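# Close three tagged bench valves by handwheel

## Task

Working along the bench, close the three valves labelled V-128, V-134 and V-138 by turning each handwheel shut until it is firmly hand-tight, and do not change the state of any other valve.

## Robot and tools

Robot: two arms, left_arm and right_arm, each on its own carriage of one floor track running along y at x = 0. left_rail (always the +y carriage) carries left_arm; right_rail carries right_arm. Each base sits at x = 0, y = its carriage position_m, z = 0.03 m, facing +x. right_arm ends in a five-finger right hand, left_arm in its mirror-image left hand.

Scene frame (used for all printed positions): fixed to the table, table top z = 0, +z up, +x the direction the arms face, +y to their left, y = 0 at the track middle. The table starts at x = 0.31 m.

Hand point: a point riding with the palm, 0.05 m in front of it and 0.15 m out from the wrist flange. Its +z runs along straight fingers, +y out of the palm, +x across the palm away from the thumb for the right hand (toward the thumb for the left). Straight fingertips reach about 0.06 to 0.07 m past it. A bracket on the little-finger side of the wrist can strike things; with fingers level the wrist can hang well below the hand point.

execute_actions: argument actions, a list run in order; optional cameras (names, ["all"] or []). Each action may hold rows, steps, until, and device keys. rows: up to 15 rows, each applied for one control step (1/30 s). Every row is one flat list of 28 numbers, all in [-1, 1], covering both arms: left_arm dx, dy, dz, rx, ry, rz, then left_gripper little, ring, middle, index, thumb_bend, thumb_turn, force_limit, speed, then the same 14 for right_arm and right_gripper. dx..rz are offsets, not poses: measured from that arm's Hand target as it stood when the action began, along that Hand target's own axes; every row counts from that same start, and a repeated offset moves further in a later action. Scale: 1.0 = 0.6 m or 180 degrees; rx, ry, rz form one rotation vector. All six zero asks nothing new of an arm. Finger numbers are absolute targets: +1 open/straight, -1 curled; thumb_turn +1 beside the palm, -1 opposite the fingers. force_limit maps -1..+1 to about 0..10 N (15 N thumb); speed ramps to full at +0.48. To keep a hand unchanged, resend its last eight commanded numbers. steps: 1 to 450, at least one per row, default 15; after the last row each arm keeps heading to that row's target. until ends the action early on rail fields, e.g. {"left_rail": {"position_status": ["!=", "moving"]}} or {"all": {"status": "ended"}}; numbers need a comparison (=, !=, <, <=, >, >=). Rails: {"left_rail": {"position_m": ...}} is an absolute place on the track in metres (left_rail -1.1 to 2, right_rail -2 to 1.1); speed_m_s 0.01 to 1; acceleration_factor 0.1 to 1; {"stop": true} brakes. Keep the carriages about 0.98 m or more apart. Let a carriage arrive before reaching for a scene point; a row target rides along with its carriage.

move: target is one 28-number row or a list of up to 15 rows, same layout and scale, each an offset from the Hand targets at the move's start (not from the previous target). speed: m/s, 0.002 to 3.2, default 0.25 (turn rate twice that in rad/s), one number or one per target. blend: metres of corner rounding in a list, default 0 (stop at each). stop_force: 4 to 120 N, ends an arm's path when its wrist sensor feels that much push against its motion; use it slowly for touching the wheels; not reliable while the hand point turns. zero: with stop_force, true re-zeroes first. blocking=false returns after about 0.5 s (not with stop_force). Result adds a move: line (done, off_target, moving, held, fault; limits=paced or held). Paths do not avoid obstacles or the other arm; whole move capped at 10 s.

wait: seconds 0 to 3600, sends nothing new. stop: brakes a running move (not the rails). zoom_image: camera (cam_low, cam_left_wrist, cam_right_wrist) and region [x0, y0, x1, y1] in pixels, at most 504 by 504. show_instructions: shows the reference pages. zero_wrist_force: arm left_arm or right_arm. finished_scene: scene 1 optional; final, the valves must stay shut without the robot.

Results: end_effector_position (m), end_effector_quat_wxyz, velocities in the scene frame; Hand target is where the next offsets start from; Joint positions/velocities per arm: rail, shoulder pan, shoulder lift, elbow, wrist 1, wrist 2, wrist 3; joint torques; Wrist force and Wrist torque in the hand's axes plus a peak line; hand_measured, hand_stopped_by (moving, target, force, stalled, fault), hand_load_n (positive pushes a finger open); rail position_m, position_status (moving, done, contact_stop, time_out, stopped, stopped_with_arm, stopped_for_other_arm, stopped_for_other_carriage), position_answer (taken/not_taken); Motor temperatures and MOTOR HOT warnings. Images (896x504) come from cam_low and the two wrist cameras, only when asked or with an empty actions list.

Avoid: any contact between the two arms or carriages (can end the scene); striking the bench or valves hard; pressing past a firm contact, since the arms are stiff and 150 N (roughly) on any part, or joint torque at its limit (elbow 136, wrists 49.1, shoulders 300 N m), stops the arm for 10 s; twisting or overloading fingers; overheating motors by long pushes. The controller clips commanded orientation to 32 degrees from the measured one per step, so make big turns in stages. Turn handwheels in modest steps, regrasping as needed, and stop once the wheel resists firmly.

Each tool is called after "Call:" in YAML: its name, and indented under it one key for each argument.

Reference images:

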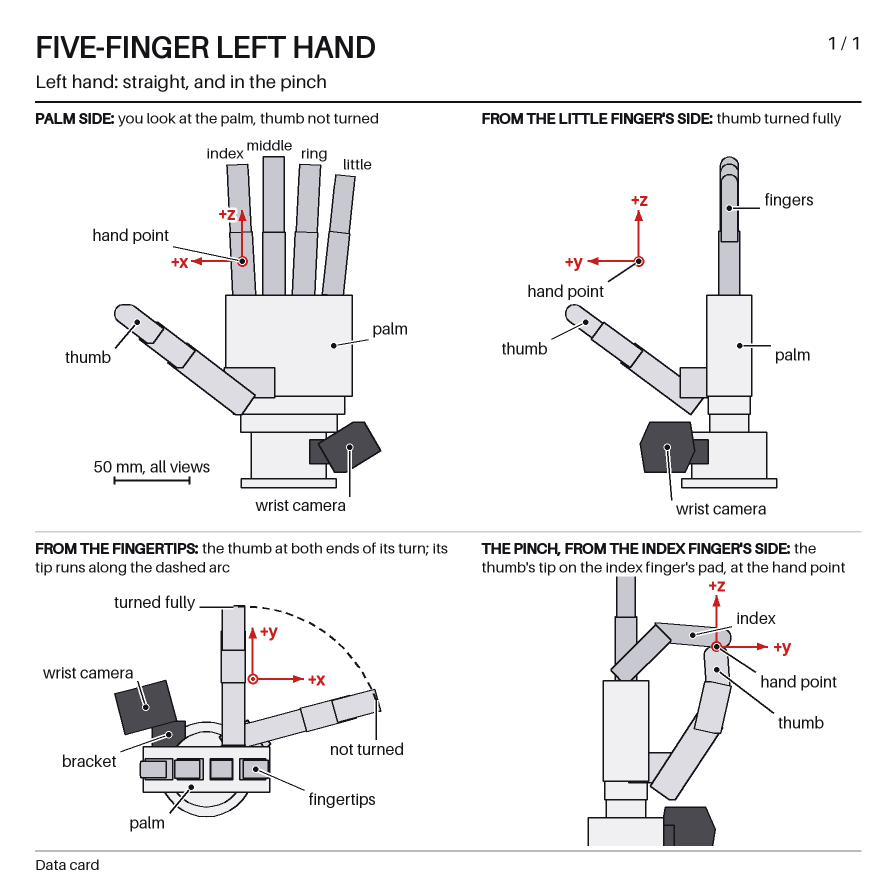

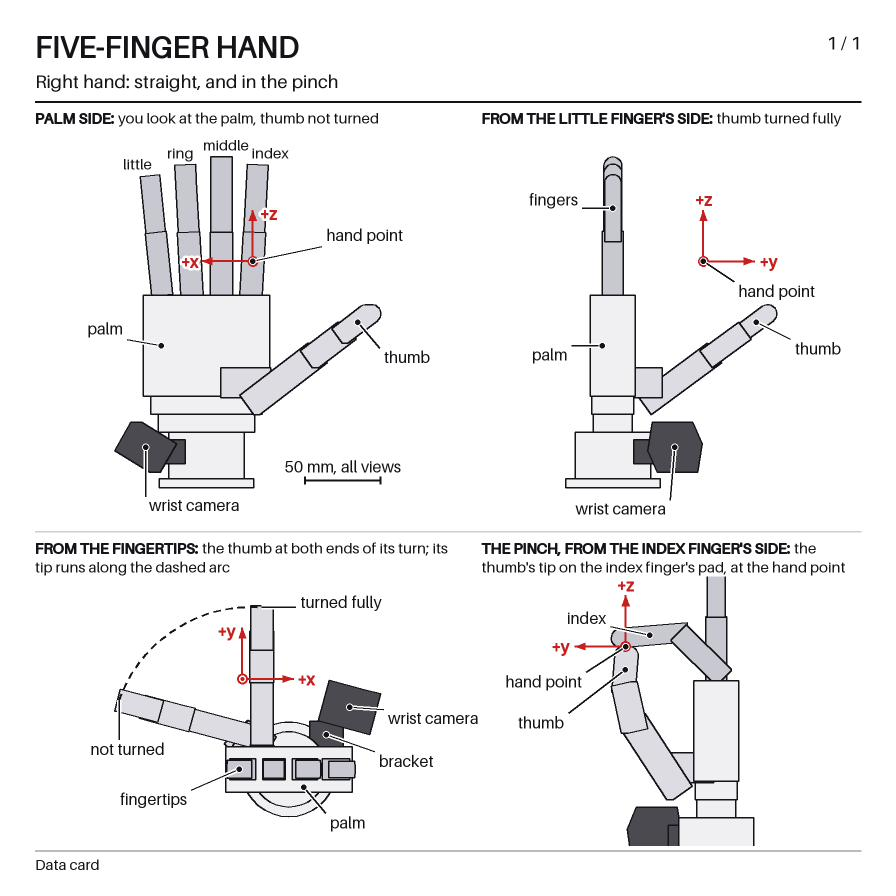

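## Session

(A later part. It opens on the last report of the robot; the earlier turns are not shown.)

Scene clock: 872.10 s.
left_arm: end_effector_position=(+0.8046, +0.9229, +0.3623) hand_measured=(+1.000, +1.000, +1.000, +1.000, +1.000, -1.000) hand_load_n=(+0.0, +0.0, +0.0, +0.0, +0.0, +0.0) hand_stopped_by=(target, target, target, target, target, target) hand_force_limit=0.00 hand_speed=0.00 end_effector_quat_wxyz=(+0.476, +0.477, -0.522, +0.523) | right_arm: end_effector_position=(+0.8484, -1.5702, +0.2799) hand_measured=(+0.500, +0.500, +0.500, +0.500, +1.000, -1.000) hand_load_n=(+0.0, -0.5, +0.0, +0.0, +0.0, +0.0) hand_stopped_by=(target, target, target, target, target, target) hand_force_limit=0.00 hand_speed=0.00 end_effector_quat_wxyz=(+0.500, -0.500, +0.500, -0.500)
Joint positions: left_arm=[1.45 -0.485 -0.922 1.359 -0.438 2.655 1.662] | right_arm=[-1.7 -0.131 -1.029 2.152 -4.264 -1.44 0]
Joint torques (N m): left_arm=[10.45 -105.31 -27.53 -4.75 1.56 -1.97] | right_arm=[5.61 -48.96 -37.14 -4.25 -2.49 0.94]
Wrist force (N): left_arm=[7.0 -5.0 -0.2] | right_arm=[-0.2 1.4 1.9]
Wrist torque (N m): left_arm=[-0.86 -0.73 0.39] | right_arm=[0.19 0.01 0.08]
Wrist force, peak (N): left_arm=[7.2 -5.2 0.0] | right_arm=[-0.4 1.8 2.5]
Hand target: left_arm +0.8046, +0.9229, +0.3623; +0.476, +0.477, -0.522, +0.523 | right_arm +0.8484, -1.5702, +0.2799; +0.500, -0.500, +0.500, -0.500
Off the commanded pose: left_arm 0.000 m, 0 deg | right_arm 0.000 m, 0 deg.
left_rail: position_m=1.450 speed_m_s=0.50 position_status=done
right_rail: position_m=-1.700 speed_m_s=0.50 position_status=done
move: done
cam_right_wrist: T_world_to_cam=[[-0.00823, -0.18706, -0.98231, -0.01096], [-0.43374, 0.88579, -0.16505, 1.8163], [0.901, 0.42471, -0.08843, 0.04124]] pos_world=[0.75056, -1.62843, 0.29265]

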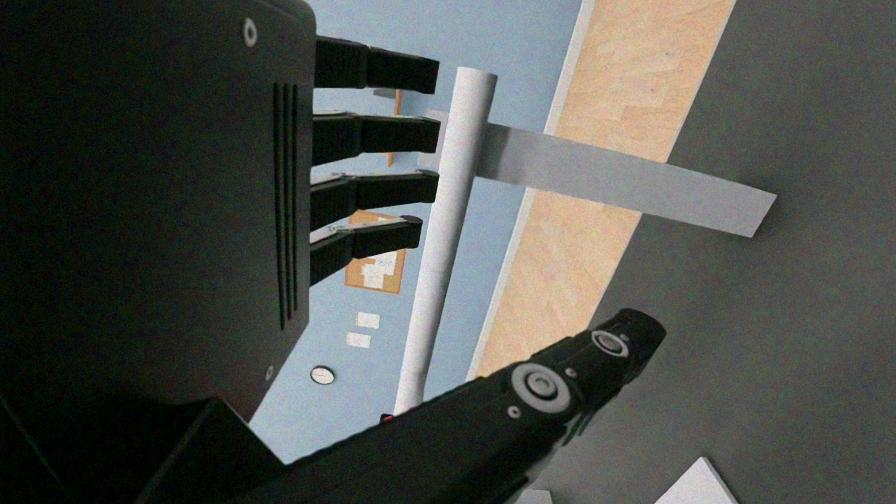

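Call:
move:
  target: [0,0,0,0,0,0,1,1,1,1,1,-1,0,0,-0.0833,0,0,0,0,0,0.5,0.5,0.5,0.5,1,-1,0,0]
  speed: 0.05
  stop_force: 10
  cameras: ["cam_right_wrist"]

Call:
zoom_image:
  camera: "cam_right_wrist"
  region: [300, 180, 680, 504]

Scene clock: 878.40 s.
left_arm: end_effector_position=(+0.8046, +0.9229, +0.3623) hand_measured=(+1.000, +1.000, +1.000, +1.000, +1.000, -1.000) hand_load_n=(+0.0, +0.0, +0.0, +0.0, +0.0, -0.5) hand_stopped_by=(target, target, target, target, target, target) hand_force_limit=0.00 hand_speed=0.00 end_effector_quat_wxyz=(+0.476, +0.477, -0.522, +0.523) | right_arm: end_effector_position=(+0.8484, -1.5202, +0.2799) hand_measured=(+0.500, +0.500, +0.500, +0.500, +1.000, -1.000) hand_load_n=(+0.0, +0.0, +0.0, +0.0, +0.0, +0.0) hand_stopped_by=(target, target, target, target, target, target) hand_force_limit=0.00 hand_speed=0.00 end_effector_quat_wxyz=(+0.500, -0.500, +0.500, -0.500)
Joint positions: left_arm=[1.45 -0.485 -0.922 1.359 -0.438 2.655 1.662] | right_arm=[-1.7 -0.043 -1.02 2.131 -4.252 -1.528 0]
Joint torques (N m): left_arm=[9.28 -104.09 -26.92 -4.68 1.43 -1.99] | right_arm=[4.12 -51.86 -36.12 0.76 -2.38 -0.6]
Wrist force (N): left_arm=[6.6 -4.8 0.2] | right_arm=[0.0 1.6 1.7]
Wrist torque (N m): left_arm=[-0.86 -0.67 0.36] | right_arm=[0.22 -0.01 0.06]
Wrist force, peak (N): left_arm=[7.2 -5.2 0.0] | right_arm=[-0.2 1.4 2.3]
Hand target: left_arm +0.8046, +0.9229, +0.3623; +0.476, +0.477, -0.522, +0.523 | right_arm +0.8484, -1.5202, +0.2799; +0.500, -0.500, +0.500, -0.500
Off the commanded pose: left_arm 0.000 m, 0 deg | right_arm 0.000 m, 0 deg.
left_rail: position_m=1.450 speed_m_s=0.50 position_status=done
right_rail: position_m=-1.700 speed_m_s=0.50 position_status=done
move: done
cam_right_wrist: T_world_to_cam=[[-0.00828, -0.18698, -0.98233, -0.00143], [-0.43374, 0.88581, -0.16495, 1.77201], [0.901, 0.42471, -0.08843, 0.02]] pos_world=[0.75056, -1.57843, 0.29265]

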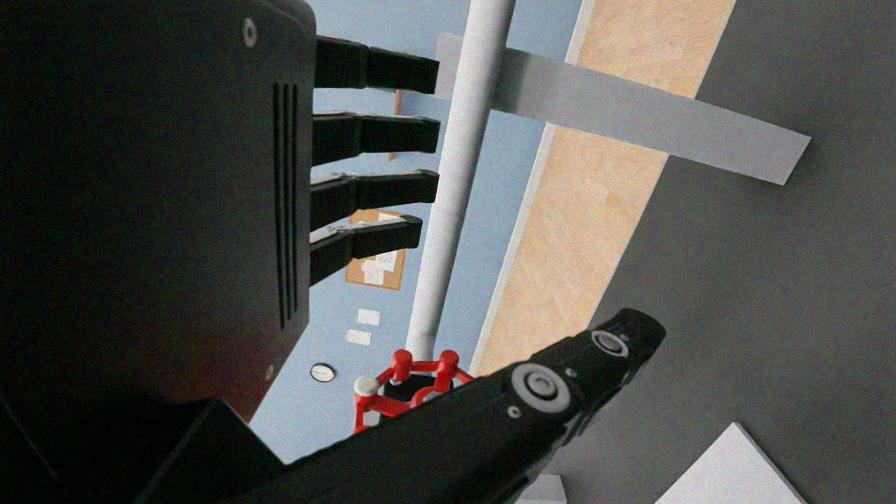

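Scaled by 1.326.

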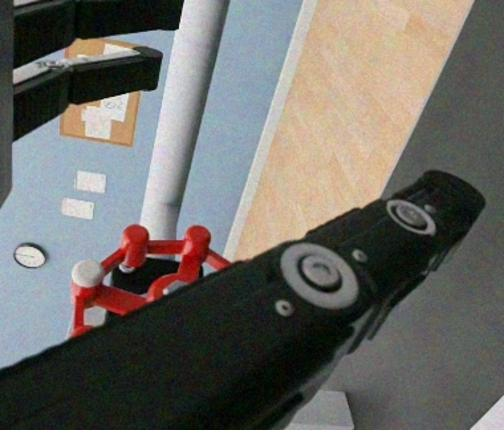

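Call:
move:
  target: [0,0,0,0,0,0,1,1,1,1,1,-1,0,0,-0.0583,0.0067,0,0,0,0,0.5,0.5,0.5,0.5,1,-1,0,0]
  speed: 0.03
  stop_force: 6
  cameras: ["cam_right_wrist"]

Call:
zoom_image:
  camera: "cam_right_wrist"
  region: [300, 180, 680, 504]

Scene clock: 892.13 s.
left_arm: end_effector_position=(+0.8046, +0.9229, +0.3623) hand_measured=(+1.000, +1.000, +1.000, +1.000, +1.000, -1.000) hand_load_n=(+0.0, +0.0, +0.0, +0.0, +0.0, -0.5) hand_stopped_by=(target, target, target, target, target, target) hand_force_limit=0.00 hand_speed=0.00 end_effector_quat_wxyz=(+0.476, +0.477, -0.522, +0.523) | right_arm: end_effector_position=(+0.8484, -1.4852, +0.2759) hand_measured=(+0.500, +0.500, +0.500, +0.500, +1.000, -1.000) hand_load_n=(+0.0, +0.0, +0.0, +0.0, +0.0, +0.5) hand_stopped_by=(target, target, target, target, target, target) hand_force_limit=0.00 hand_speed=0.00 end_effector_quat_wxyz=(+0.500, -0.500, +0.500, -0.500)
Joint positions: left_arm=[1.45 -0.485 -0.922 1.359 -0.438 2.655 1.662] | right_arm=[-1.7 0.017 -1.004 2.112 -4.248 -1.588 0]
Joint torques (N m): left_arm=[9.99 -104.61 -27.38 -4.73 1.44 -1.97] | right_arm=[8.9 -54.84 -36.67 0.69 -2.68 0.47]
Wrist force (N): left_arm=[7.0 -5.2 -0.1] | right_arm=[0.7 1.5 1.7]
Wrist torque (N m): left_arm=[-0.90 -0.73 0.40] | right_arm=[0.25 -0.11 0.11]
Wrist force, peak (N): left_arm=[7.5 -5.2 0.1] | right_arm=[0.1 1.8 2.3]
Hand target: left_arm +0.8046, +0.9229, +0.3623; +0.476, +0.477, -0.522, +0.523 | right_arm +0.8484, -1.4852, +0.2759; +0.500, -0.500, +0.500, -0.500
Off the commanded pose: left_arm 0.000 m, 0 deg | right_arm 0.000 m, 0 deg.
left_rail: position_m=1.450 speed_m_s=0.50 position_status=done
right_rail: position_m=-1.700 speed_m_s=0.50 position_status=done
move: done
cam_right_wrist: T_world_to_cam=[[-0.00823, -0.18706, -0.98231, 0.00101], [-0.43374, 0.88579, -0.16505, 1.74035], [0.901, 0.42471, -0.08843, 0.00478]] pos_world=[0.75056, -1.54343, 0.28865]

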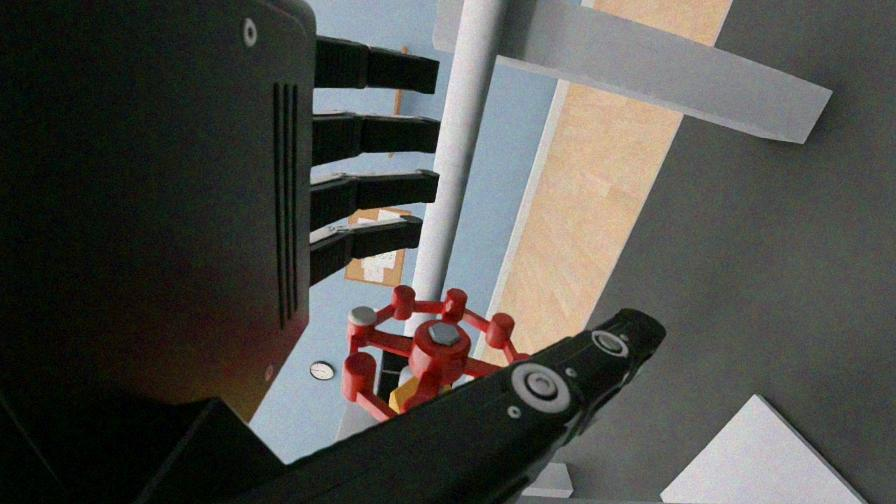

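Scaled by 1.326.

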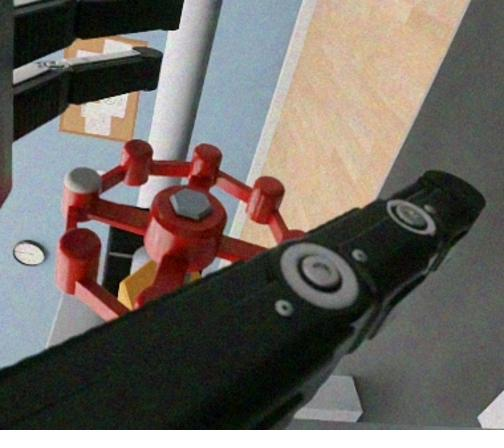

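Call:
move:
  target: [0,0,0,0,0,0,1,1,1,1,1,-1,0,0,-0.0567,0,0,0,0,0,0.5,0.5,0.5,0.5,1,-1,0,0]
  speed: 0.02
  stop_force: 5
  cameras: ["cam_right_wrist"]

Call:
zoom_image:
  camera: "cam_right_wrist"
  region: [300, 180, 680, 504]

Scene clock: 903.53 s.
left_arm: end_effector_position=(+0.8046, +0.9229, +0.3623) hand_measured=(+1.000, +1.000, +1.000, +1.000, +1.000, -1.000) hand_load_n=(+0.0, +0.0, +0.0, +0.0, +0.0, +0.0) hand_stopped_by=(target, target, target, target, target, target) hand_force_limit=0.00 hand_speed=0.00 end_effector_quat_wxyz=(+0.476, +0.477, -0.522, +0.523) | right_arm: end_effector_position=(+0.8484, -1.4512, +0.2759) hand_measured=(+0.500, +0.500, +0.500, +0.500, +1.000, -1.000) hand_load_n=(+0.0, +0.0, +0.0, +0.0, +0.0, +0.5) hand_stopped_by=(target, target, target, target, target, target) hand_force_limit=0.00 hand_speed=0.00 end_effector_quat_wxyz=(+0.500, -0.500, +0.500, -0.500)
Joint positions: left_arm=[1.45 -0.485 -0.922 1.359 -0.438 2.655 1.662] | right_arm=[-1.7 0.075 -0.994 2.089 -4.236 -1.646 0]
Joint torques (N m): left_arm=[10.08 -104.1 -27.26 -4.46 1.32 -2.02] | right_arm=[4.46 -54.2 -36.68 0.6 -2.64 0.96]
Wrist force (N): left_arm=[7.0 -5.0 0.1] | right_arm=[0.3 1.2 1.9]
Wrist torque (N m): left_arm=[-0.89 -0.73 0.39] | right_arm=[0.19 -0.06 0.06]
Wrist force, peak (N): left_arm=[7.3 -5.2 -0.2] | right_arm=[0.7 1.9 1.9]
Hand target: left_arm +0.8046, +0.9229, +0.3623; +0.476, +0.477, -0.522, +0.523 | right_arm +0.8484, -1.4512, +0.2759; +0.500, -0.500, +0.500, -0.500
Off the commanded pose: left_arm 0.000 m, 0 deg | right_arm 0.000 m, 0 deg.
left_rail: position_m=1.450 speed_m_s=0.50 position_status=done
right_rail: position_m=-1.700 speed_m_s=0.50 position_status=done
move: done
cam_right_wrist: T_world_to_cam=[[-0.00823, -0.18706, -0.98231, 0.00737], [-0.43374, 0.88579, -0.16505, 1.71023], [0.901, 0.42471, -0.08843, -0.00966]] pos_world=[0.75056, -1.50943, 0.28865]

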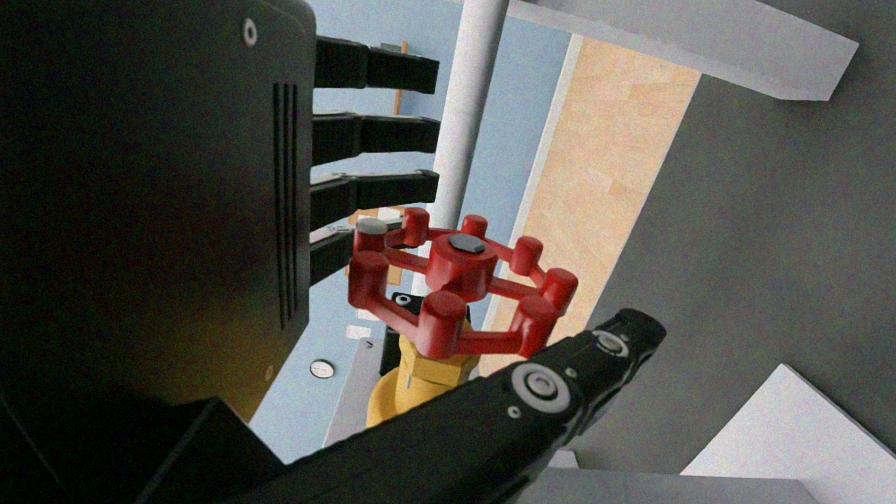

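Scaled by 1.326.

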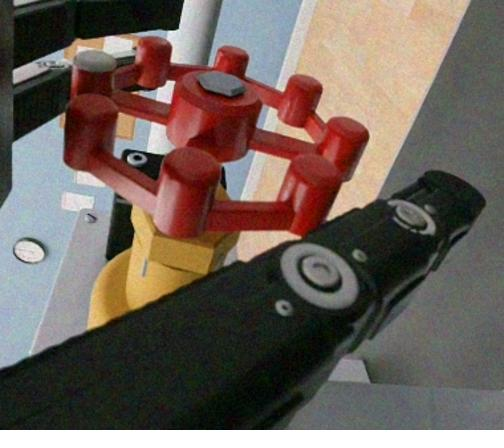

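Call:
zero_wrist_force:
  arm: "right_arm"

Call:
execute_actions:
  actions:
    - {"rows":[[0,0,0,0,0,0,1,1,1,1,1,-1,0,0,-0.005,0,0,0,0,0,0.5,0.5,0.5,0.5,1,-1,0,0]],"steps":15}
    - {"rows":[[0,0,0,0,0,0,1,1,1,1,1,-1,0,0,0,0,0,0,0,0,0.5,0.5,-0.4,0.5,-0.2,-1,-0.6,-0.8]],"steps":90}
  cameras: ["cam_right_wrist"]

Call:
zoom_image:
  camera: "cam_right_wrist"
  region: [300, 100, 680, 424]

Wrist force sensor zeroed.

Scene clock: 920.50 s.
left_arm: end_effector_position=(+0.8046, +0.9229, +0.3623) hand_measured=(+1.000, +1.000, +1.000, +1.000, +1.000, -1.000) hand_load_n=(+0.5, +0.0, +0.0, +0.0, +0.0, -0.5) hand_stopped_by=(target, target, target, target, target, target) hand_force_limit=0.00 hand_speed=0.00 end_effector_quat_wxyz=(+0.476, +0.477, -0.522, +0.523) | right_arm: end_effector_position=(+0.8484, -1.4482, +0.2759) hand_measured=(+0.500, +0.500, +0.078, +0.500, +0.890, -1.000) hand_load_n=(+0.0, +0.0, +5.0, +0.0, +4.0, +0.5) hand_stopped_by=(target, target, force, target, force, target) hand_force_limit=-0.60 hand_speed=-0.80 end_effector_quat_wxyz=(+0.500, -0.500, +0.500, -0.500)
Joint positions: left_arm=[1.45 -0.485 -0.922 1.359 -0.438 2.655 1.662] | right_arm=[-1.7 0.08 -0.993 2.087 -4.234 -1.651 0]
Joint torques (N m): left_arm=[8.39 -105.11 -27.28 -4.5 1.17 -1.95] | right_arm=[-2.35 -77.53 -9.38 -4.37 -1.92 -0.6]
Wrist force (N, zeroed by zero_wrist_force on right_arm): left_arm=[6.9 -5.0 0.0] | right_arm=[-0.1 0.8 3.4]
Wrist torque (N m, zeroed by zero_wrist_force on right_arm): left_arm=[-0.86 -0.71 0.38] | right_arm=[0.01 -0.07 0.00]
Wrist force, peak (N, zeroed by zero_wrist_force on right_arm): left_arm=[7.1 -5.2 -0.3] | right_arm=[-0.1 3.7 -3.5]
Hand target: left_arm +0.8046, +0.9229, +0.3623; +0.476, +0.477, -0.522, +0.523 | right_arm +0.8484, -1.4482, +0.2759; +0.500, -0.500, +0.500, -0.500
Off the commanded pose: left_arm 0.000 m, 0 deg | right_arm 0.000 m, 0 deg.
left_rail: position_m=1.450 speed_m_s=0.50 position_status=done
right_rail: position_m=-1.700 speed_m_s=0.50 position_status=done
cam_right_wrist: T_world_to_cam=[[-0.00823, -0.18706, -0.98231, 0.00793], [-0.43374, 0.88579, -0.16505, 1.70762], [0.901, 0.42471, -0.08843, -0.01102]] pos_world=[0.75066, -1.50643, 0.28865]

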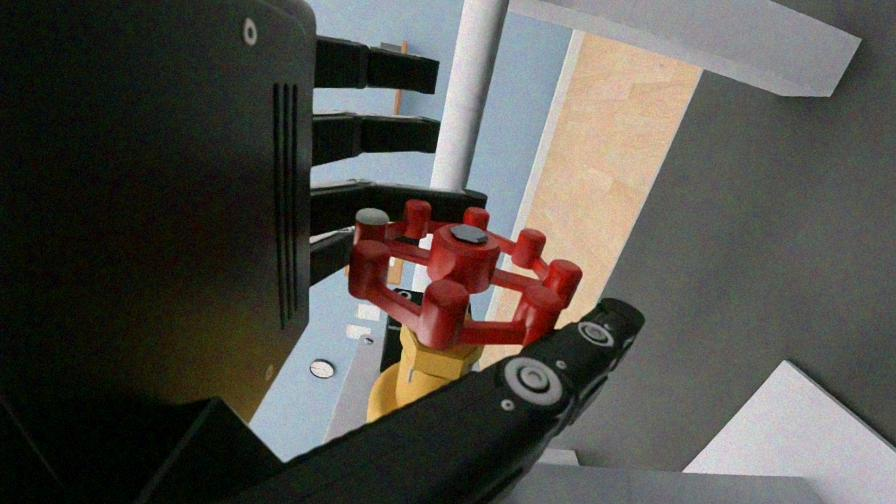

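Scaled by 1.326.

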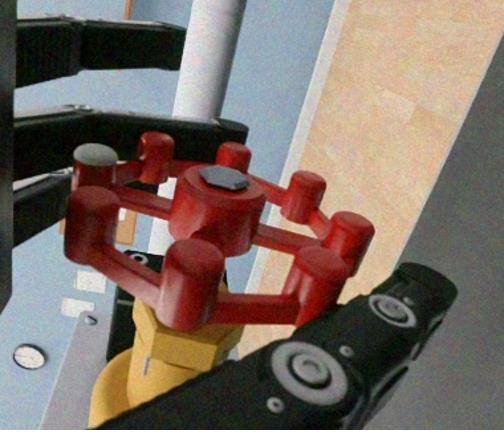

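Call:
execute_actions:
  actions:
    - {"rows":[[0,0,0,0,0,0,1,1,1,1,1,-1,0,0,0,0,0,0,0,0,0.5,0.5,-0.5,0.5,-0.3,-1,0.3,-0.8]],"steps":60}

Call:
move:
  target: [0,0,0,0,0,0,1,1,1,1,1,-1,0,0,0,0.0043,-0.0008,-0.0556,0,0,0.5,0.5,-0.5,0.5,-0.3,-1,0.3,-0.8]
  speed: 0.02
  stop_force: 50
  cameras: ["cam_right_wrist"]

Call:
zoom_image:
  camera: "cam_right_wrist"
  region: [300, 100, 680, 424]

Scene clock: 929.93 s.
left_arm: end_effector_position=(+0.8046, +0.9229, +0.3623) hand_measured=(+1.000, +1.000, +1.000, +1.000, +1.000, -1.000) hand_load_n=(+0.0, +0.0, +0.0, +0.0, +0.0, -0.5) hand_stopped_by=(target, target, target, target, target, target) hand_force_limit=0.00 hand_speed=0.00 end_effector_quat_wxyz=(+0.476, +0.477, -0.522, +0.523) | right_arm: end_effector_position=(+0.8484, -1.4482, +0.2759) hand_measured=(+0.500, +0.500, +0.064, +0.500, +0.860, -1.000) hand_load_n=(+0.5, +0.0, +10.5, +0.0, +10.5, +1.5) hand_stopped_by=(target, target, force, target, force, target) hand_force_limit=0.30 hand_speed=-0.80 end_effector_quat_wxyz=(+0.500, -0.500, +0.500, -0.500)
Joint positions: left_arm=[1.45 -0.485 -0.922 1.359 -0.438 2.655 1.662] | right_arm=[-1.7 0.08 -0.994 2.087 -4.234 -1.651 0]
Joint torques (N m): left_arm=[7.58 -104.57 -27.3 -4.73 1.38 -1.87] | right_arm=[-10.04 -71.35 -18.9 -4.28 0.48 -1.36]
Wrist force (N, zeroed by zero_wrist_force on right_arm): left_arm=[6.7 -4.8 0.0] | right_arm=[1.0 3.3 4.2]
Wrist torque (N m, zeroed by zero_wrist_force on right_arm): left_arm=[-0.84 -0.69 0.37] | right_arm=[0.14 -0.20 0.04]
Wrist force, peak (N, zeroed by zero_wrist_force on right_arm): left_arm=[7.4 -5.0 -0.1] | right_arm=[0.7 0.2 8.5]
Hand target: left_arm +0.8046, +0.9229, +0.3623; +0.476, +0.477, -0.522, +0.523 | right_arm +0.8484, -1.4482, +0.2759; +0.500, -0.500, +0.500, -0.500
Off the commanded pose: left_arm 0.000 m, 0 deg | right_arm 0.000 m, 0 deg.
left_rail: position_m=1.450 speed_m_s=0.50 position_status=done
right_rail: position_m=-1.700 speed_m_s=0.50 position_status=done

Scene clock: 935.17 s.
left_arm: end_effector_position=(+0.8046, +0.9229, +0.3623) hand_measured=(+1.000, +1.000, +1.000, +1.000, +1.000, -1.000) hand_load_n=(+0.5, +0.0, +0.0, +0.0, +0.0, +0.0) hand_stopped_by=(target, target, target, target, target, target) hand_force_limit=0.00 hand_speed=0.00 end_effector_quat_wxyz=(+0.476, +0.477, -0.522, +0.523) | right_arm: end_effector_position=(+0.8479, -1.4482, +0.2733) hand_measured=(+0.500, +0.500, +0.064, +0.500, +0.860, -1.000) hand_load_n=(+0.0, +0.0, +6.0, +0.0, +11.5, +3.0) hand_stopped_by=(target, target, force, target, force, target) hand_force_limit=0.30 hand_speed=-0.80 end_effector_quat_wxyz=(-0.454, +0.542, -0.542, +0.454)
Joint positions: left_arm=[1.45 -0.485 -0.922 1.359 -0.438 2.655 1.662] | right_arm=[-1.7 0.078 -1.074 2.097 -3.989 -1.648 0.014]
Joint torques (N m): left_arm=[7.52 -103.72 -27.32 -4.46 1.27 -1.98] | right_arm=[-15.32 -79.92 -35.91 -1.9 2.25 1.39]
Wrist force (N, zeroed by zero_wrist_force on right_arm): left_arm=[6.8 -4.9 -0.2] | right_arm=[-0.2 8.4 -2.1]
Wrist torque (N m, zeroed by zero_wrist_force on right_arm): left_arm=[-0.84 -0.71 0.38] | right_arm=[0.45 0.02 -0.06]
Wrist force, peak (N, zeroed by zero_wrist_force on right_arm): left_arm=[6.9 -5.6 0.2] | right_arm=[0.8 10.3 -4.7]
Hand target: left_arm +0.8046, +0.9229, +0.3623; +0.476, +0.477, -0.522, +0.523 | right_arm +0.8479, -1.4482, +0.2733; -0.454, +0.542, -0.542, +0.454
Off the commanded pose: left_arm 0.000 m, 0 deg | right_arm 0.000 m, 0 deg.
left_rail: position_m=1.450 speed_m_s=0.50 position_status=done
right_rail: position_m=-1.700 speed_m_s=0.50 position_status=done
move: done
cam_right_wrist: T_world_to_cam=[[-0.17896, -0.18697, -0.96593, 0.14576], [-0.45582, 0.88581, -0.08701, 1.70437], [0.8719, 0.42472, -0.24375, 0.05636]] pos_world=[0.75382, -1.50643, 0.30283]

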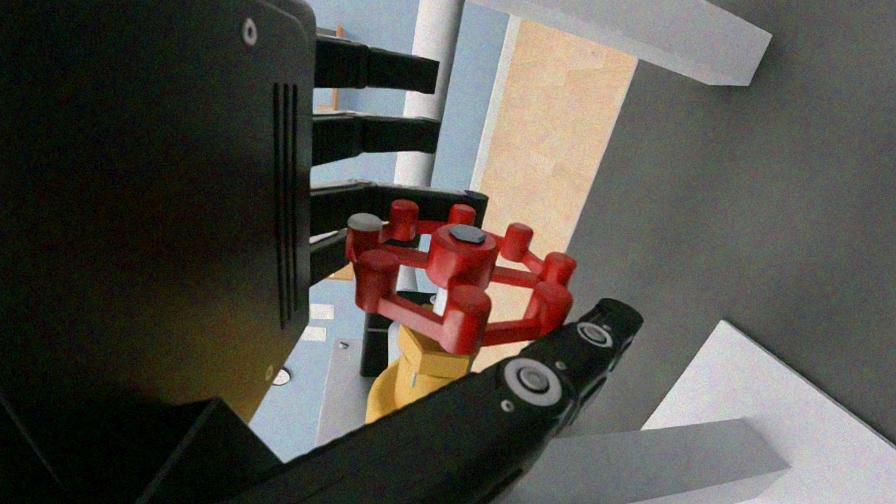

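Scaled by 1.326.

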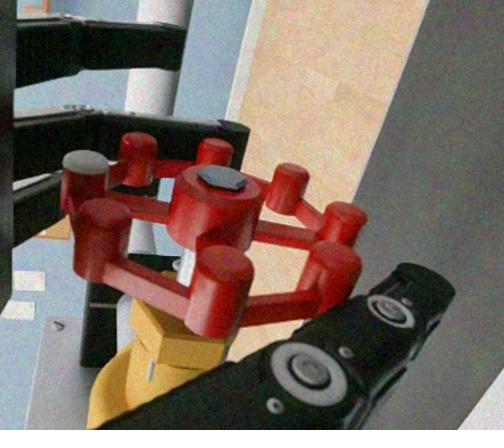

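Call:
execute_actions:
  actions:
    - {"rows":[[0,0,0,0,0,0,1,1,1,1,1,-1,0,0,0,0,0,0,0,0,0.5,0.5,0.5,0.5,1,-1,0.3,-0.5]],"steps":60}

Call:
move:
  target: [0,0,0,0,0,0,1,1,1,1,1,-1,0,0,0.2,0,0,0,0,0,0.5,0.5,0.5,0.5,1,-1,0.3,-0.5]
  speed: 0.05
  stop_force: 15

Call:
move:
  target: [0,0,0,0,0,0,1,1,1,1,1,-1,0,0,0.2,-0.28,-0.2,0.0556,0,0,1,1,1,1,1,-1,0.3,-0.5]
  speed: 0.25
  cameras: ["cam_right_wrist"]

Scene clock: 1037.87 s.
left_arm: end_effector_position=(+0.8046, +0.9229, +0.3623) hand_measured=(+1.000, +1.000, +1.000, +1.000, +1.000, -1.000) hand_load_n=(+0.0, +0.0, +0.0, +0.0, +0.0, -0.5) hand_stopped_by=(target, target, target, target, target, target) hand_force_limit=0.00 hand_speed=0.00 end_effector_quat_wxyz=(+0.476, +0.477, -0.522, +0.523) | right_arm: end_effector_position=(+0.8479, -1.4482, +0.2733) hand_measured=(+0.500, +0.500, +0.500, +0.500, +1.000, -1.000) hand_load_n=(+0.0, +0.0, +0.0, +0.0, +0.0, +0.0) hand_stopped_by=(target, target, target, target, target, target) hand_force_limit=0.30 hand_speed=-0.50 end_effector_quat_wxyz=(-0.454, +0.542, -0.542, +0.454)
Joint positions: left_arm=[1.45 -0.485 -0.922 1.359 -0.438 2.655 1.662] | right_arm=[-1.7 0.078 -1.074 2.097 -3.989 -1.648 0.014]
Joint torques (N m): left_arm=[7.83 -105.02 -27.14 -4.75 1.04 -1.99] | right_arm=[-11.11 -52.67 -12.54 -4.56 1.33 -0.4]
Wrist force (N, zeroed by zero_wrist_force on right_arm): left_arm=[6.8 -4.8 0.0] | right_arm=[0.2 0.2 -0.1]
Wrist torque (N m, zeroed by zero_wrist_force on right_arm): left_arm=[-0.85 -0.69 0.37] | right_arm=[0.01 -0.06 -0.16]
Wrist force, peak (N, zeroed by zero_wrist_force on right_arm): left_arm=[7.4 -5.2 -0.1] | right_arm=[-0.3 9.1 -4.6]
Hand target: left_arm +0.8046, +0.9229, +0.3623; +0.476, +0.477, -0.522, +0.523 | right_arm +0.8479, -1.4482, +0.2733; -0.454, +0.542, -0.542, +0.454
Off the commanded pose: left_arm 0.000 m, 0 deg | right_arm 0.000 m, 0 deg.
left_rail: position_m=1.450 speed_m_s=0.50 position_status=done
right_rail: position_m=-1.700 speed_m_s=0.50 position_status=done

Scene clock: 1041.43 s.
left_arm: end_effector_position=(+0.8046, +0.9229, +0.3623) hand_measured=(+1.000, +1.000, +1.000, +1.000, +1.000, -1.000) hand_load_n=(+0.0, +0.0, +0.0, +0.0, +0.0, -0.5) hand_stopped_by=(target, target, target, target, target, target) hand_force_limit=0.00 hand_speed=0.00 end_effector_quat_wxyz=(+0.476, +0.477, -0.522, +0.523) | right_arm: end_effector_position=(+0.8479, -1.5682, +0.2733) hand_measured=(+0.500, +0.500, +0.500, +0.500, +1.000, -1.000) hand_load_n=(+0.0, +0.0, -0.5, +0.0, +0.0, +0.0) hand_stopped_by=(target, target, target, target, target, target) hand_force_limit=0.30 hand_speed=-0.50 end_effector_quat_wxyz=(-0.454, +0.542, -0.542, +0.454)
Joint positions: left_arm=[1.45 -0.485 -0.922 1.359 -0.438 2.655 1.662] | right_arm=[-1.7 -0.124 -1.105 2.16 -4.019 -1.449 -0.021]
Joint torques (N m): left_arm=[6.33 -103.93 -27.31 -4.61 0.97 -2.09] | right_arm=[-14.11 -71.17 -10.81 -4.82 2.05 -2.57]
Wrist force (N, zeroed by zero_wrist_force on right_arm): left_arm=[6.9 -5.1 0.2] | right_arm=[-0.5 0.0 -0.2]
Wrist torque (N m, zeroed by zero_wrist_force on right_arm): left_arm=[-0.91 -0.72 0.39] | right_arm=[-0.03 0.05 0.13]
Wrist force, peak (N, zeroed by zero_wrist_force on right_arm): left_arm=[7.4 -4.9 -0.2] | right_arm=[-0.7 0.2 -0.3]
Hand target: left_arm +0.8046, +0.9229, +0.3623; +0.476, +0.477, -0.522, +0.523 | right_arm +0.8479, -1.5682, +0.2733; -0.454, +0.542, -0.542, +0.454
Off the commanded pose: left_arm 0.000 m, 0 deg | right_arm 0.000 m, 0 deg.
left_rail: position_m=1.450 speed_m_s=0.50 position_status=done
right_rail: position_m=-1.700 speed_m_s=0.50 position_status=done
move: done

Scene clock: 1043.13 s.
left_arm: end_effector_position=(+0.8046, +0.9229, +0.3623) hand_measured=(+1.000, +1.000, +1.000, +1.000, +1.000, -1.000) hand_load_n=(+0.0, +0.0, +0.0, +0.0, +0.5, -0.5) hand_stopped_by=(target, target, target, target, target, target) hand_force_limit=0.00 hand_speed=0.00 end_effector_quat_wxyz=(+0.476, +0.477, -0.522, +0.523) | right_arm: end_effector_position=(+0.7590, -1.6882, +0.4595) hand_measured=(+1.000, +1.000, +1.000, +1.000, +1.000, -1.000) hand_load_n=(+0.0, +0.0, -0.5, +0.0, +0.0, +0.5) hand_stopped_by=(target, target, target, target, target, target) hand_force_limit=0.30 hand_speed=-0.50 end_effector_quat_wxyz=(+0.500, -0.500, +0.500, -0.500) end_effector_velocity=(+0.000, +0.001, +0.001) end_effector_angular_velocity=(+0.001, -0.001, +0.004)
Joint positions: left_arm=[1.45 -0.485 -0.922 1.359 -0.438 2.655 1.662] | right_arm=[-1.7 -0.4 -1.453 2.277 -3.964 -1.171 0]
Joint velocities: left_arm=[within noise] | right_arm=[0 -0.001 -0.002 0 0.001 0.005 0.001]
Joint torques (N m): left_arm=[7.14 -104.78 -27.2 -4.65 1 -1.85] | right_arm=[-15.04 -46.05 -18.43 0.51 3.32 1.24]
Wrist force (N, zeroed by zero_wrist_force on right_arm): left_arm=[7.2 -4.9 0.1] | right_arm=[-0.5 -0.4 -0.3]
Wrist torque (N m, zeroed by zero_wrist_force on right_arm): left_arm=[-0.87 -0.76 0.40] | right_arm=[-0.12 0.06 -0.24]
Wrist force, peak (N, zeroed by zero_wrist_force on right_arm): left_arm=[7.3 -5.1 0.0] | right_arm=[-1.1 1.0 0.7]
Hand target: left_arm +0.8046, +0.9229, +0.3623; +0.476, +0.477, -0.522, +0.523 | right_arm +0.7590, -1.6883, +0.4596; +0.500, -0.500, +0.500, -0.500
Off the commanded pose: left_arm 0.000 m, 0 deg | right_arm 0.000 m, 0 deg.
left_rail: position_m=1.450 speed_m_s=0.50 position_status=done
right_rail: position_m=-1.700 speed_m_s=0.50 position_status=done
move: done
cam_right_wrist: T_world_to_cam=[[-0.00838, -0.18703, -0.98232, 0.14284], [-0.43367, 0.88584, -0.16496, 1.91164], [0.90103, 0.42462, -0.08853, 0.18753]] pos_world=[0.66126, -1.74633, 0.47225]

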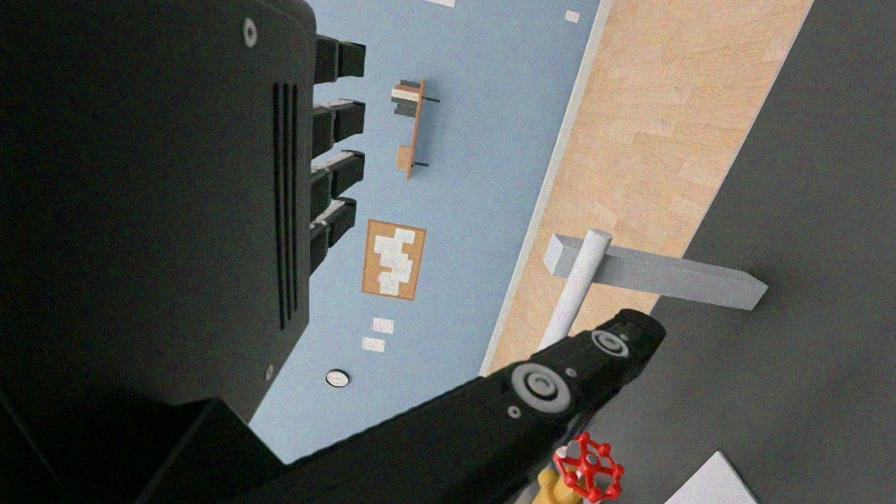

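Call:
move:
  target:
    - [0,0,0,0,0,0,1,1,1,1,1,-1,0,0,0,0.05,0.034,0,-0.25,0,1,1,1,1,1,-1,0.3,-0.5]
    - [0,0,0,0,0,0,1,1,1,1,1,-1,0,0,-0.047,0.1,0.068,0,-0.5,0,1,1,1,1,1,-1,0.3,-0.5]
  speed: 0.3
  cameras: ["cam_right_wrist"]

Call:
zoom_image:
  camera: "cam_right_wrist"
  region: [260, 130, 760, 504]

Scene clock: 1052.80 s.
left_arm: end_effector_position=(+0.8046, +0.9229, +0.3623) hand_measured=(+1.000, +1.000, +1.000, +1.000, +1.000, -1.000) hand_load_n=(+0.0, +0.0, +0.0, +0.0, +0.0, +0.0) hand_stopped_by=(target, target, target, target, target, target) hand_force_limit=0.00 hand_speed=0.00 end_effector_quat_wxyz=(+0.476, +0.477, -0.522, +0.523) | right_arm: end_effector_position=(+0.7997, -1.6601, +0.3996) hand_measured=(+1.000, +1.000, +1.000, +1.000, +1.000, -1.000) hand_load_n=(+0.0, -0.5, +0.0, +0.0, +0.0, +0.0) hand_stopped_by=(target, target, target, target, target, target) hand_force_limit=0.30 hand_speed=-0.50 end_effector_quat_wxyz=(+0.707, -0.707, +0.001, +0.000)
Joint positions: left_arm=[1.45 -0.485 -0.922 1.359 -0.438 2.655 1.662] | right_arm=[-1.7 -0.471 -0.886 1.535 -3.79 0.47 0]
Joint torques (N m): left_arm=[5.64 -105.4 -27.78 -4.6 0.97 -1.93] | right_arm=[8.91 -71.02 -47.16 2.88 1.38 1.27]
Wrist force (N, zeroed by zero_wrist_force on right_arm): left_arm=[7.0 -4.6 0.1] | right_arm=[-0.7 -0.3 0.1]
Wrist torque (N m, zeroed by zero_wrist_force on right_arm): left_arm=[-0.82 -0.72 0.37] | right_arm=[-0.07 0.16 -0.31]
Wrist force, peak (N, zeroed by zero_wrist_force on right_arm): left_arm=[7.1 -5.2 0.0] | right_arm=[-1.3 -0.6 -0.2]
Hand target: left_arm +0.8046, +0.9229, +0.3623; +0.476, +0.477, -0.522, +0.523 | right_arm +0.7997, -1.6601, +0.3996; +0.707, -0.707, +0.000, +0.000
Off the commanded pose: left_arm 0.000 m, 0 deg | right_arm 0.000 m, 0 deg.
left_rail: position_m=1.450 speed_m_s=0.50 position_status=done
right_rail: position_m=-1.700 speed_m_s=0.50 position_status=done
move: done
cam_right_wrist: T_world_to_cam=[[0.18676, -0.00728, -0.98238, 0.23197], [-0.88609, -0.43306, -0.16524, 0.06694], [-0.42423, 0.90134, -0.08733, 1.98441]] pos_world=[0.85783, -1.75794, 0.41225]

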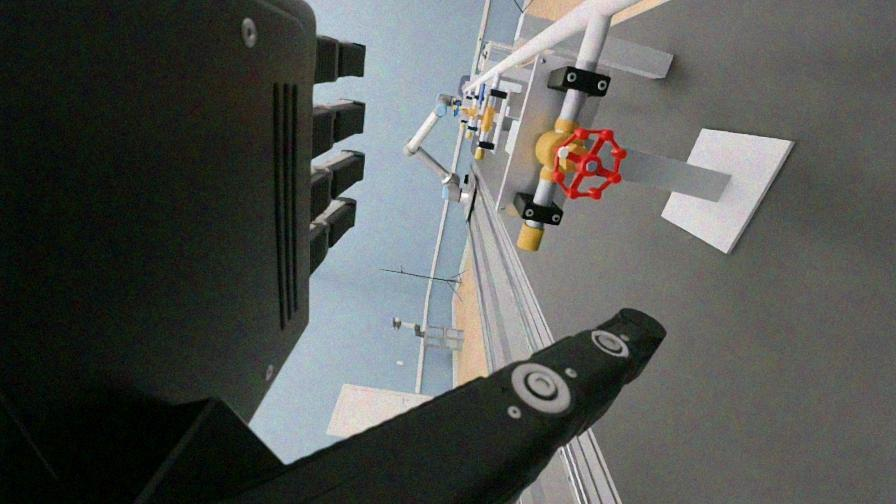

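Scaled by 1.008.

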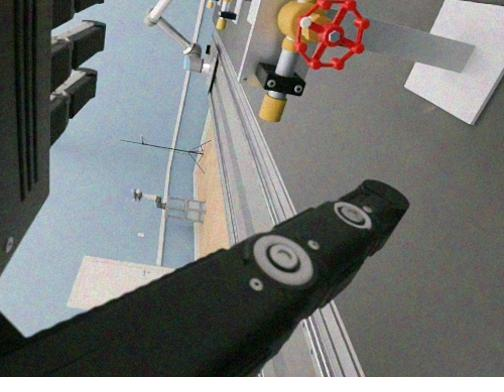

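Call:
zoom_image:
  camera: "cam_right_wrist"
  region: [520, 100, 660, 230]

Scaled by 3.600.

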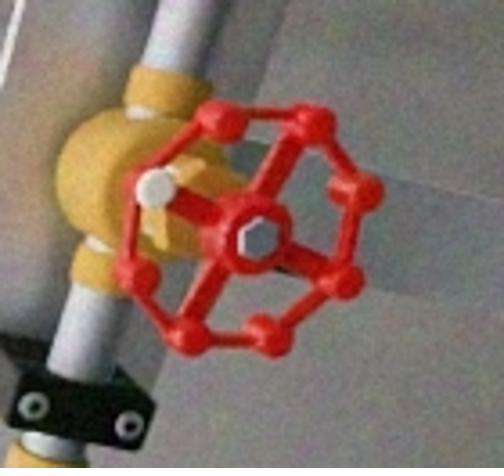

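Call:
move:
  target: [0,0,0,0,0,0,1,1,1,1,1,-1,0,0,0.0338,0.21,0.1,0,0,0.0689,1,1,1,1,1,-1,0.3,-0.5]
  speed: 0.15
  stop_force: 20
  cameras: ["cam_right_wrist"]

Call:
zoom_image:
  camera: "cam_right_wrist"
  region: [260, 80, 660, 440]

Scene clock: 1076.30 s.
left_arm: end_effector_position=(+0.8046, +0.9229, +0.3623) hand_measured=(+1.000, +1.000, +1.000, +1.000, +1.000, -1.000) hand_load_n=(-0.5, +0.0, +0.0, +0.0, +0.0, -0.5) hand_stopped_by=(target, target, target, target, target, target) hand_force_limit=0.00 hand_speed=0.00 end_effector_quat_wxyz=(+0.476, +0.477, -0.522, +0.523) | right_arm: end_effector_position=(+0.8200, -1.6000, +0.2736) hand_measured=(+1.000, +1.000, +1.000, +1.000, +1.000, -1.000) hand_load_n=(+0.0, +0.0, +0.0, +0.0, +0.0, +0.0) hand_stopped_by=(target, target, target, target, target, target) hand_force_limit=0.30 hand_speed=-0.50 end_effector_quat_wxyz=(+0.703, -0.703, +0.077, +0.076)
Joint positions: left_arm=[1.45 -0.485 -0.922 1.359 -0.438 2.655 1.662] | right_arm=[-1.7 -0.391 -0.718 1.514 -3.936 0.39 0.216]
Joint torques (N m): left_arm=[6.04 -105.01 -27.29 -4.59 0.96 -1.89] | right_arm=[4.45 -79.15 -44.6 -1.61 -2.64 0.97]
Wrist force (N, zeroed by zero_wrist_force on right_arm): left_arm=[7.2 -5.1 0.1] | right_arm=[0.0 -0.9 0.0]
Wrist torque (N m, zeroed by zero_wrist_force on right_arm): left_arm=[-0.89 -0.75 0.40] | right_arm=[-0.15 0.02 -0.25]
Wrist force, peak (N, zeroed by zero_wrist_force on right_arm): left_arm=[7.6 -5.0 0.1] | right_arm=[-0.7 -1.4 0.3]
Hand target: left_arm +0.8046, +0.9229, +0.3623; +0.476, +0.477, -0.522, +0.523 | right_arm +0.8200, -1.6000, +0.2736; +0.703, -0.703, +0.077, +0.076
Off the commanded pose: left_arm 0.000 m, 0 deg | right_arm 0.000 m, 0 deg.
left_rail: position_m=1.450 speed_m_s=0.50 position_status=done
right_rail: position_m=-1.700 speed_m_s=0.50 position_status=done
move: done
cam_right_wrist: T_world_to_cam=[[-0.0286, -0.00708, -0.99957, 0.28641], [-0.90064, -0.4336, 0.02884, 0.0481], [-0.43362, 0.90108, 0.00602, 1.90963]] pos_world=[0.87956, -1.69784, 0.2734]

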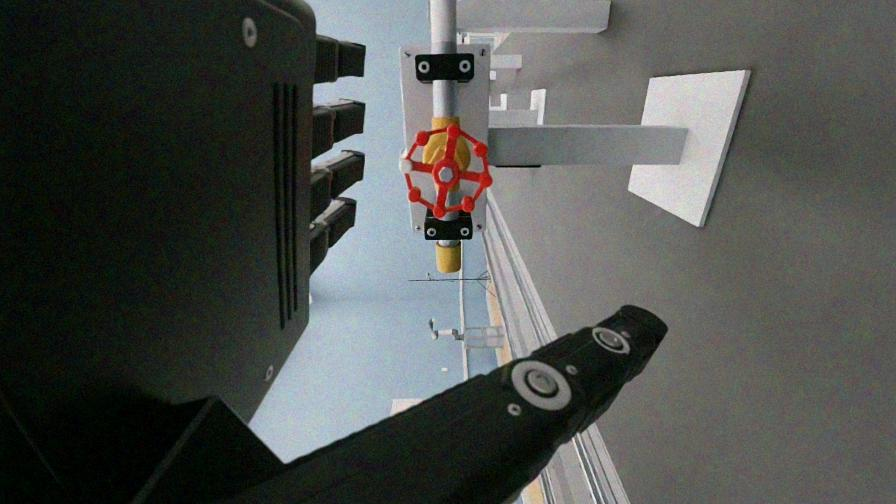

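Scaled by 1.260.

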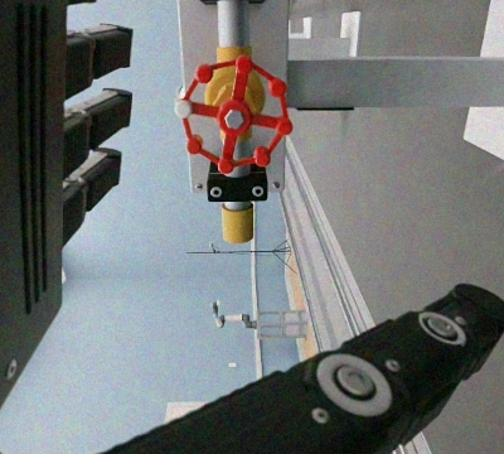

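Call:
move:
  target: [0,0,0,0,0,0,1,1,1,1,1,-1,0,0,0,0,0.225,0,0,0,1,1,1,1,1,-1,0.3,-0.5]
  speed: 0.05
  stop_force: 8
  cameras: ["cam_right_wrist","cam_low"]

Call:
zoom_image:
  camera: "cam_right_wrist"
  region: [260, 0, 660, 360]

Scene clock: 1090.83 s.
left_arm: end_effector_position=(+0.8046, +0.9229, +0.3623) hand_measured=(+1.000, +1.000, +1.000, +1.000, +1.000, -1.000) hand_load_n=(+0.0, +0.0, +0.0, +0.0, +0.0, -0.5) hand_stopped_by=(target, target, target, target, target, target) hand_force_limit=0.00 hand_speed=0.00 end_effector_quat_wxyz=(+0.476, +0.477, -0.522, +0.523) | right_arm: end_effector_position=(+0.8200, -1.4650, +0.2737) hand_measured=(+1.000, +1.000, +1.000, +1.000, +1.000, -1.000) hand_load_n=(+0.0, +0.0, +0.0, +0.0, +0.0, +0.0) hand_stopped_by=(target, target, target, target, target, target) hand_force_limit=0.30 hand_speed=-0.50 end_effector_quat_wxyz=(+0.703, -0.703, +0.077, +0.076)
Joint positions: left_arm=[1.45 -0.485 -0.922 1.359 -0.438 2.655 1.662] | right_arm=[-1.7 -0.24 -0.736 1.552 -3.956 0.24 0.216]
Joint torques (N m): left_arm=[5.69 -104.64 -27.52 -4.52 0.78 -2.02] | right_arm=[4.64 -103.23 -16.81 -1.48 -2.52 -2.32]
Wrist force (N, zeroed by zero_wrist_force on right_arm): left_arm=[6.9 -4.9 0.1] | right_arm=[-0.1 -0.3 0.2]
Wrist torque (N m, zeroed by zero_wrist_force on right_arm): left_arm=[-0.87 -0.72 0.38] | right_arm=[0.01 -0.03 -0.09]
Wrist force, peak (N, zeroed by zero_wrist_force on right_arm): left_arm=[7.3 -5.1 0.1] | right_arm=[0.4 -1.0 -0.3]
Hand target: left_arm +0.8046, +0.9229, +0.3623; +0.476, +0.477, -0.522, +0.523 | right_arm +0.8200, -1.4650, +0.2737; +0.703, -0.703, +0.077, +0.076
Off the commanded pose: left_arm 0.000 m, 0 deg | right_arm 0.000 m, 0 deg.
left_rail: position_m=1.450 speed_m_s=0.50 position_status=done
right_rail: position_m=-1.700 speed_m_s=0.50 position_status=done
move: done
cam_right_wrist: T_world_to_cam=[[-0.0286, -0.00708, -0.99957, 0.28747], [-0.90064, -0.4336, 0.02884, 0.10663], [-0.43362, 0.90108, 0.00602, 1.78799]] pos_world=[0.87956, -1.56284, 0.2735]
Images, in order (width x height): cam_low 896x504, cam_right_wrist 896x504.

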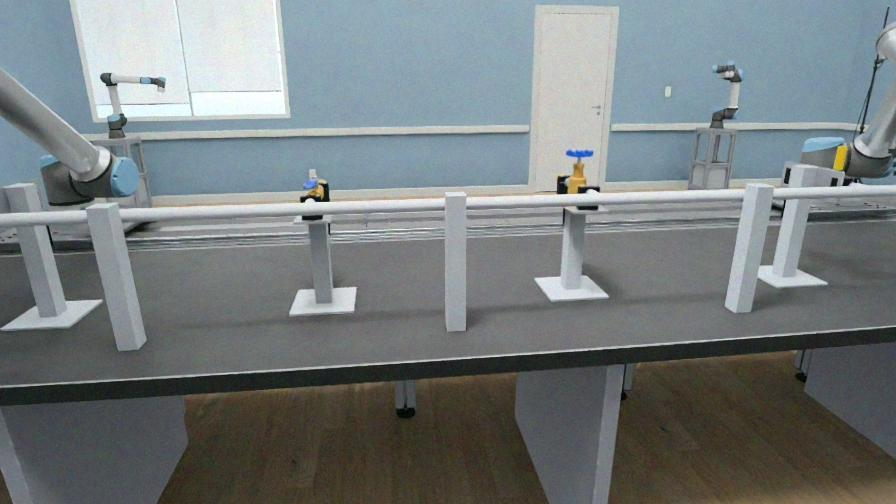

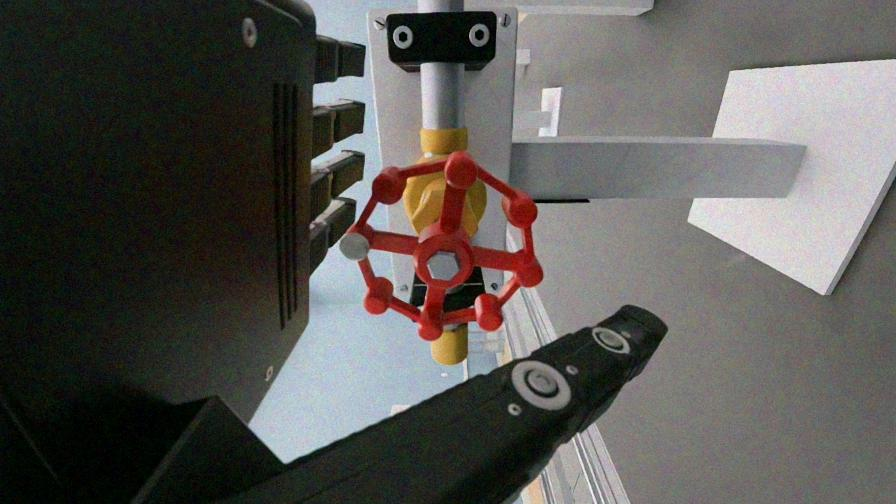

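Scaled by 1.260.

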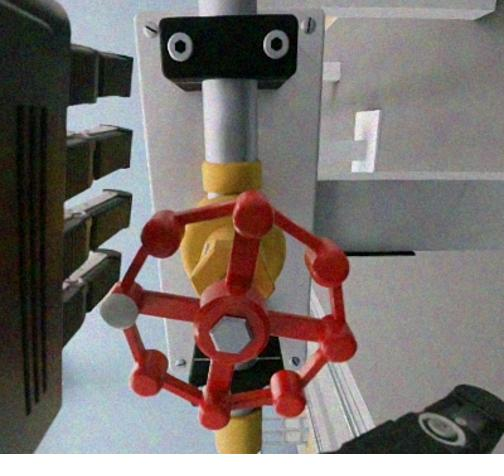

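Call:
zero_wrist_force:
  arm: "right_arm"

Call:
move:
  target: [0,0,0,0,0,0,1,1,1,1,1,-1,0,0,0,0.0417,0,0,0,0,1,1,1,1,1,-1,0.3,-0.5]
  speed: 0.01
  stop_force: 10
  cameras: ["cam_right_wrist"]

Call:
zoom_image:
  camera: "cam_right_wrist"
  region: [260, 0, 660, 360]

Wrist force sensor zeroed.

Scene clock: 1102.17 s.
left_arm: end_effector_position=(+0.8046, +0.9229, +0.3623) hand_measured=(+1.000, +1.000, +1.000, +1.000, +1.000, -1.000) hand_load_n=(+0.0, +0.0, +0.0, +0.0, +0.0, +0.0) hand_stopped_by=(target, target, target, target, target, target) hand_force_limit=0.00 hand_speed=0.00 end_effector_quat_wxyz=(+0.476, +0.477, -0.522, +0.523) | right_arm: end_effector_position=(+0.8174, -1.4650, +0.2618) hand_measured=(+1.000, +1.000, +1.000, +1.000, +1.000, -1.000) hand_load_n=(+0.0, +0.0, +0.0, +0.0, +0.0, +0.0) hand_stopped_by=(target, target, target, target, target, target) hand_force_limit=0.30 hand_speed=-0.50 end_effector_quat_wxyz=(+0.703, -0.703, +0.077, +0.076)
Joint positions: left_arm=[1.45 -0.485 -0.922 1.359 -0.438 2.655 1.662] | right_arm=[-1.7 -0.241 -0.725 1.558 -3.973 0.241 0.215]
Joint torques (N m): left_arm=[5.02 -104.4 -27.83 -4.48 0.77 -1.98] | right_arm=[3.51 -93.87 -39.61 1.49 1.09 -2.24]
Wrist force (N, zeroed by zero_wrist_force on right_arm): left_arm=[6.8 -5.1 0.1] | right_arm=[5.3 -9.4 0.2]
Wrist torque (N m, zeroed by zero_wrist_force on right_arm): left_arm=[-0.89 -0.70 0.38] | right_arm=[-0.08 -0.02 0.20]
Wrist force, peak (N, zeroed by zero_wrist_force on right_arm): left_arm=[7.4 -5.1 0.0] | right_arm=[5.4 -15.4 -0.3]
Hand target: left_arm +0.8046, +0.9229, +0.3623; +0.476, +0.477, -0.522, +0.523 | right_arm +0.8174, -1.4650, +0.2618; +0.703, -0.703, +0.077, +0.076 (not the last commanded pose)
Off the commanded pose: left_arm 0.000 m, 0 deg | right_arm 0.013 m, 0 deg.
left_rail: position_m=1.450 speed_m_s=0.50 position_status=done
right_rail: position_m=-1.700 speed_m_s=0.50 position_status=done
move: contact (right_arm)
cam_right_wrist: T_world_to_cam=[[-0.0286, -0.00708, -0.99957, 0.2756], [-0.90066, -0.43356, 0.02884, 0.10471], [-0.43358, 0.90109, 0.00602, 1.78692]] pos_world=[0.87696, -1.56284, 0.2617]

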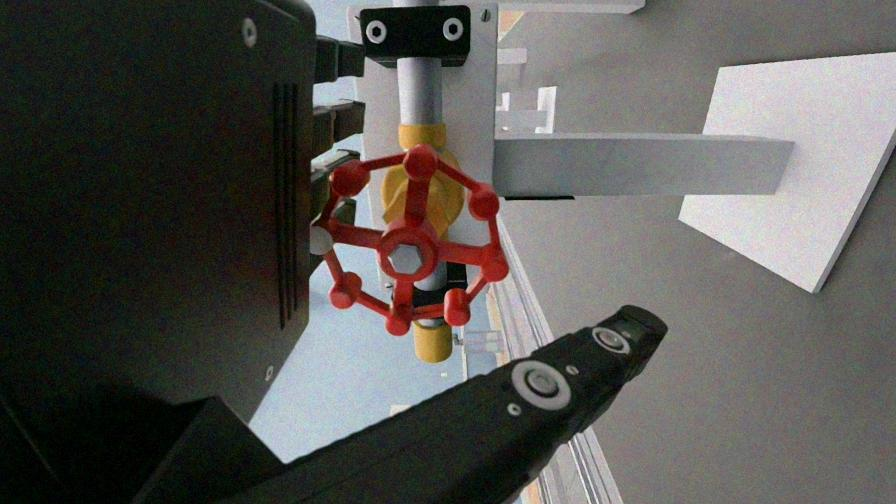

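Scaled by 1.260.

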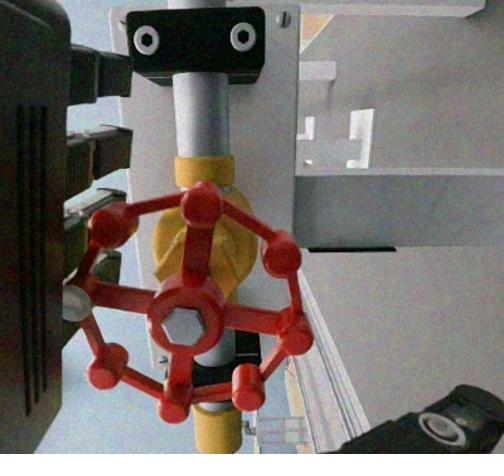

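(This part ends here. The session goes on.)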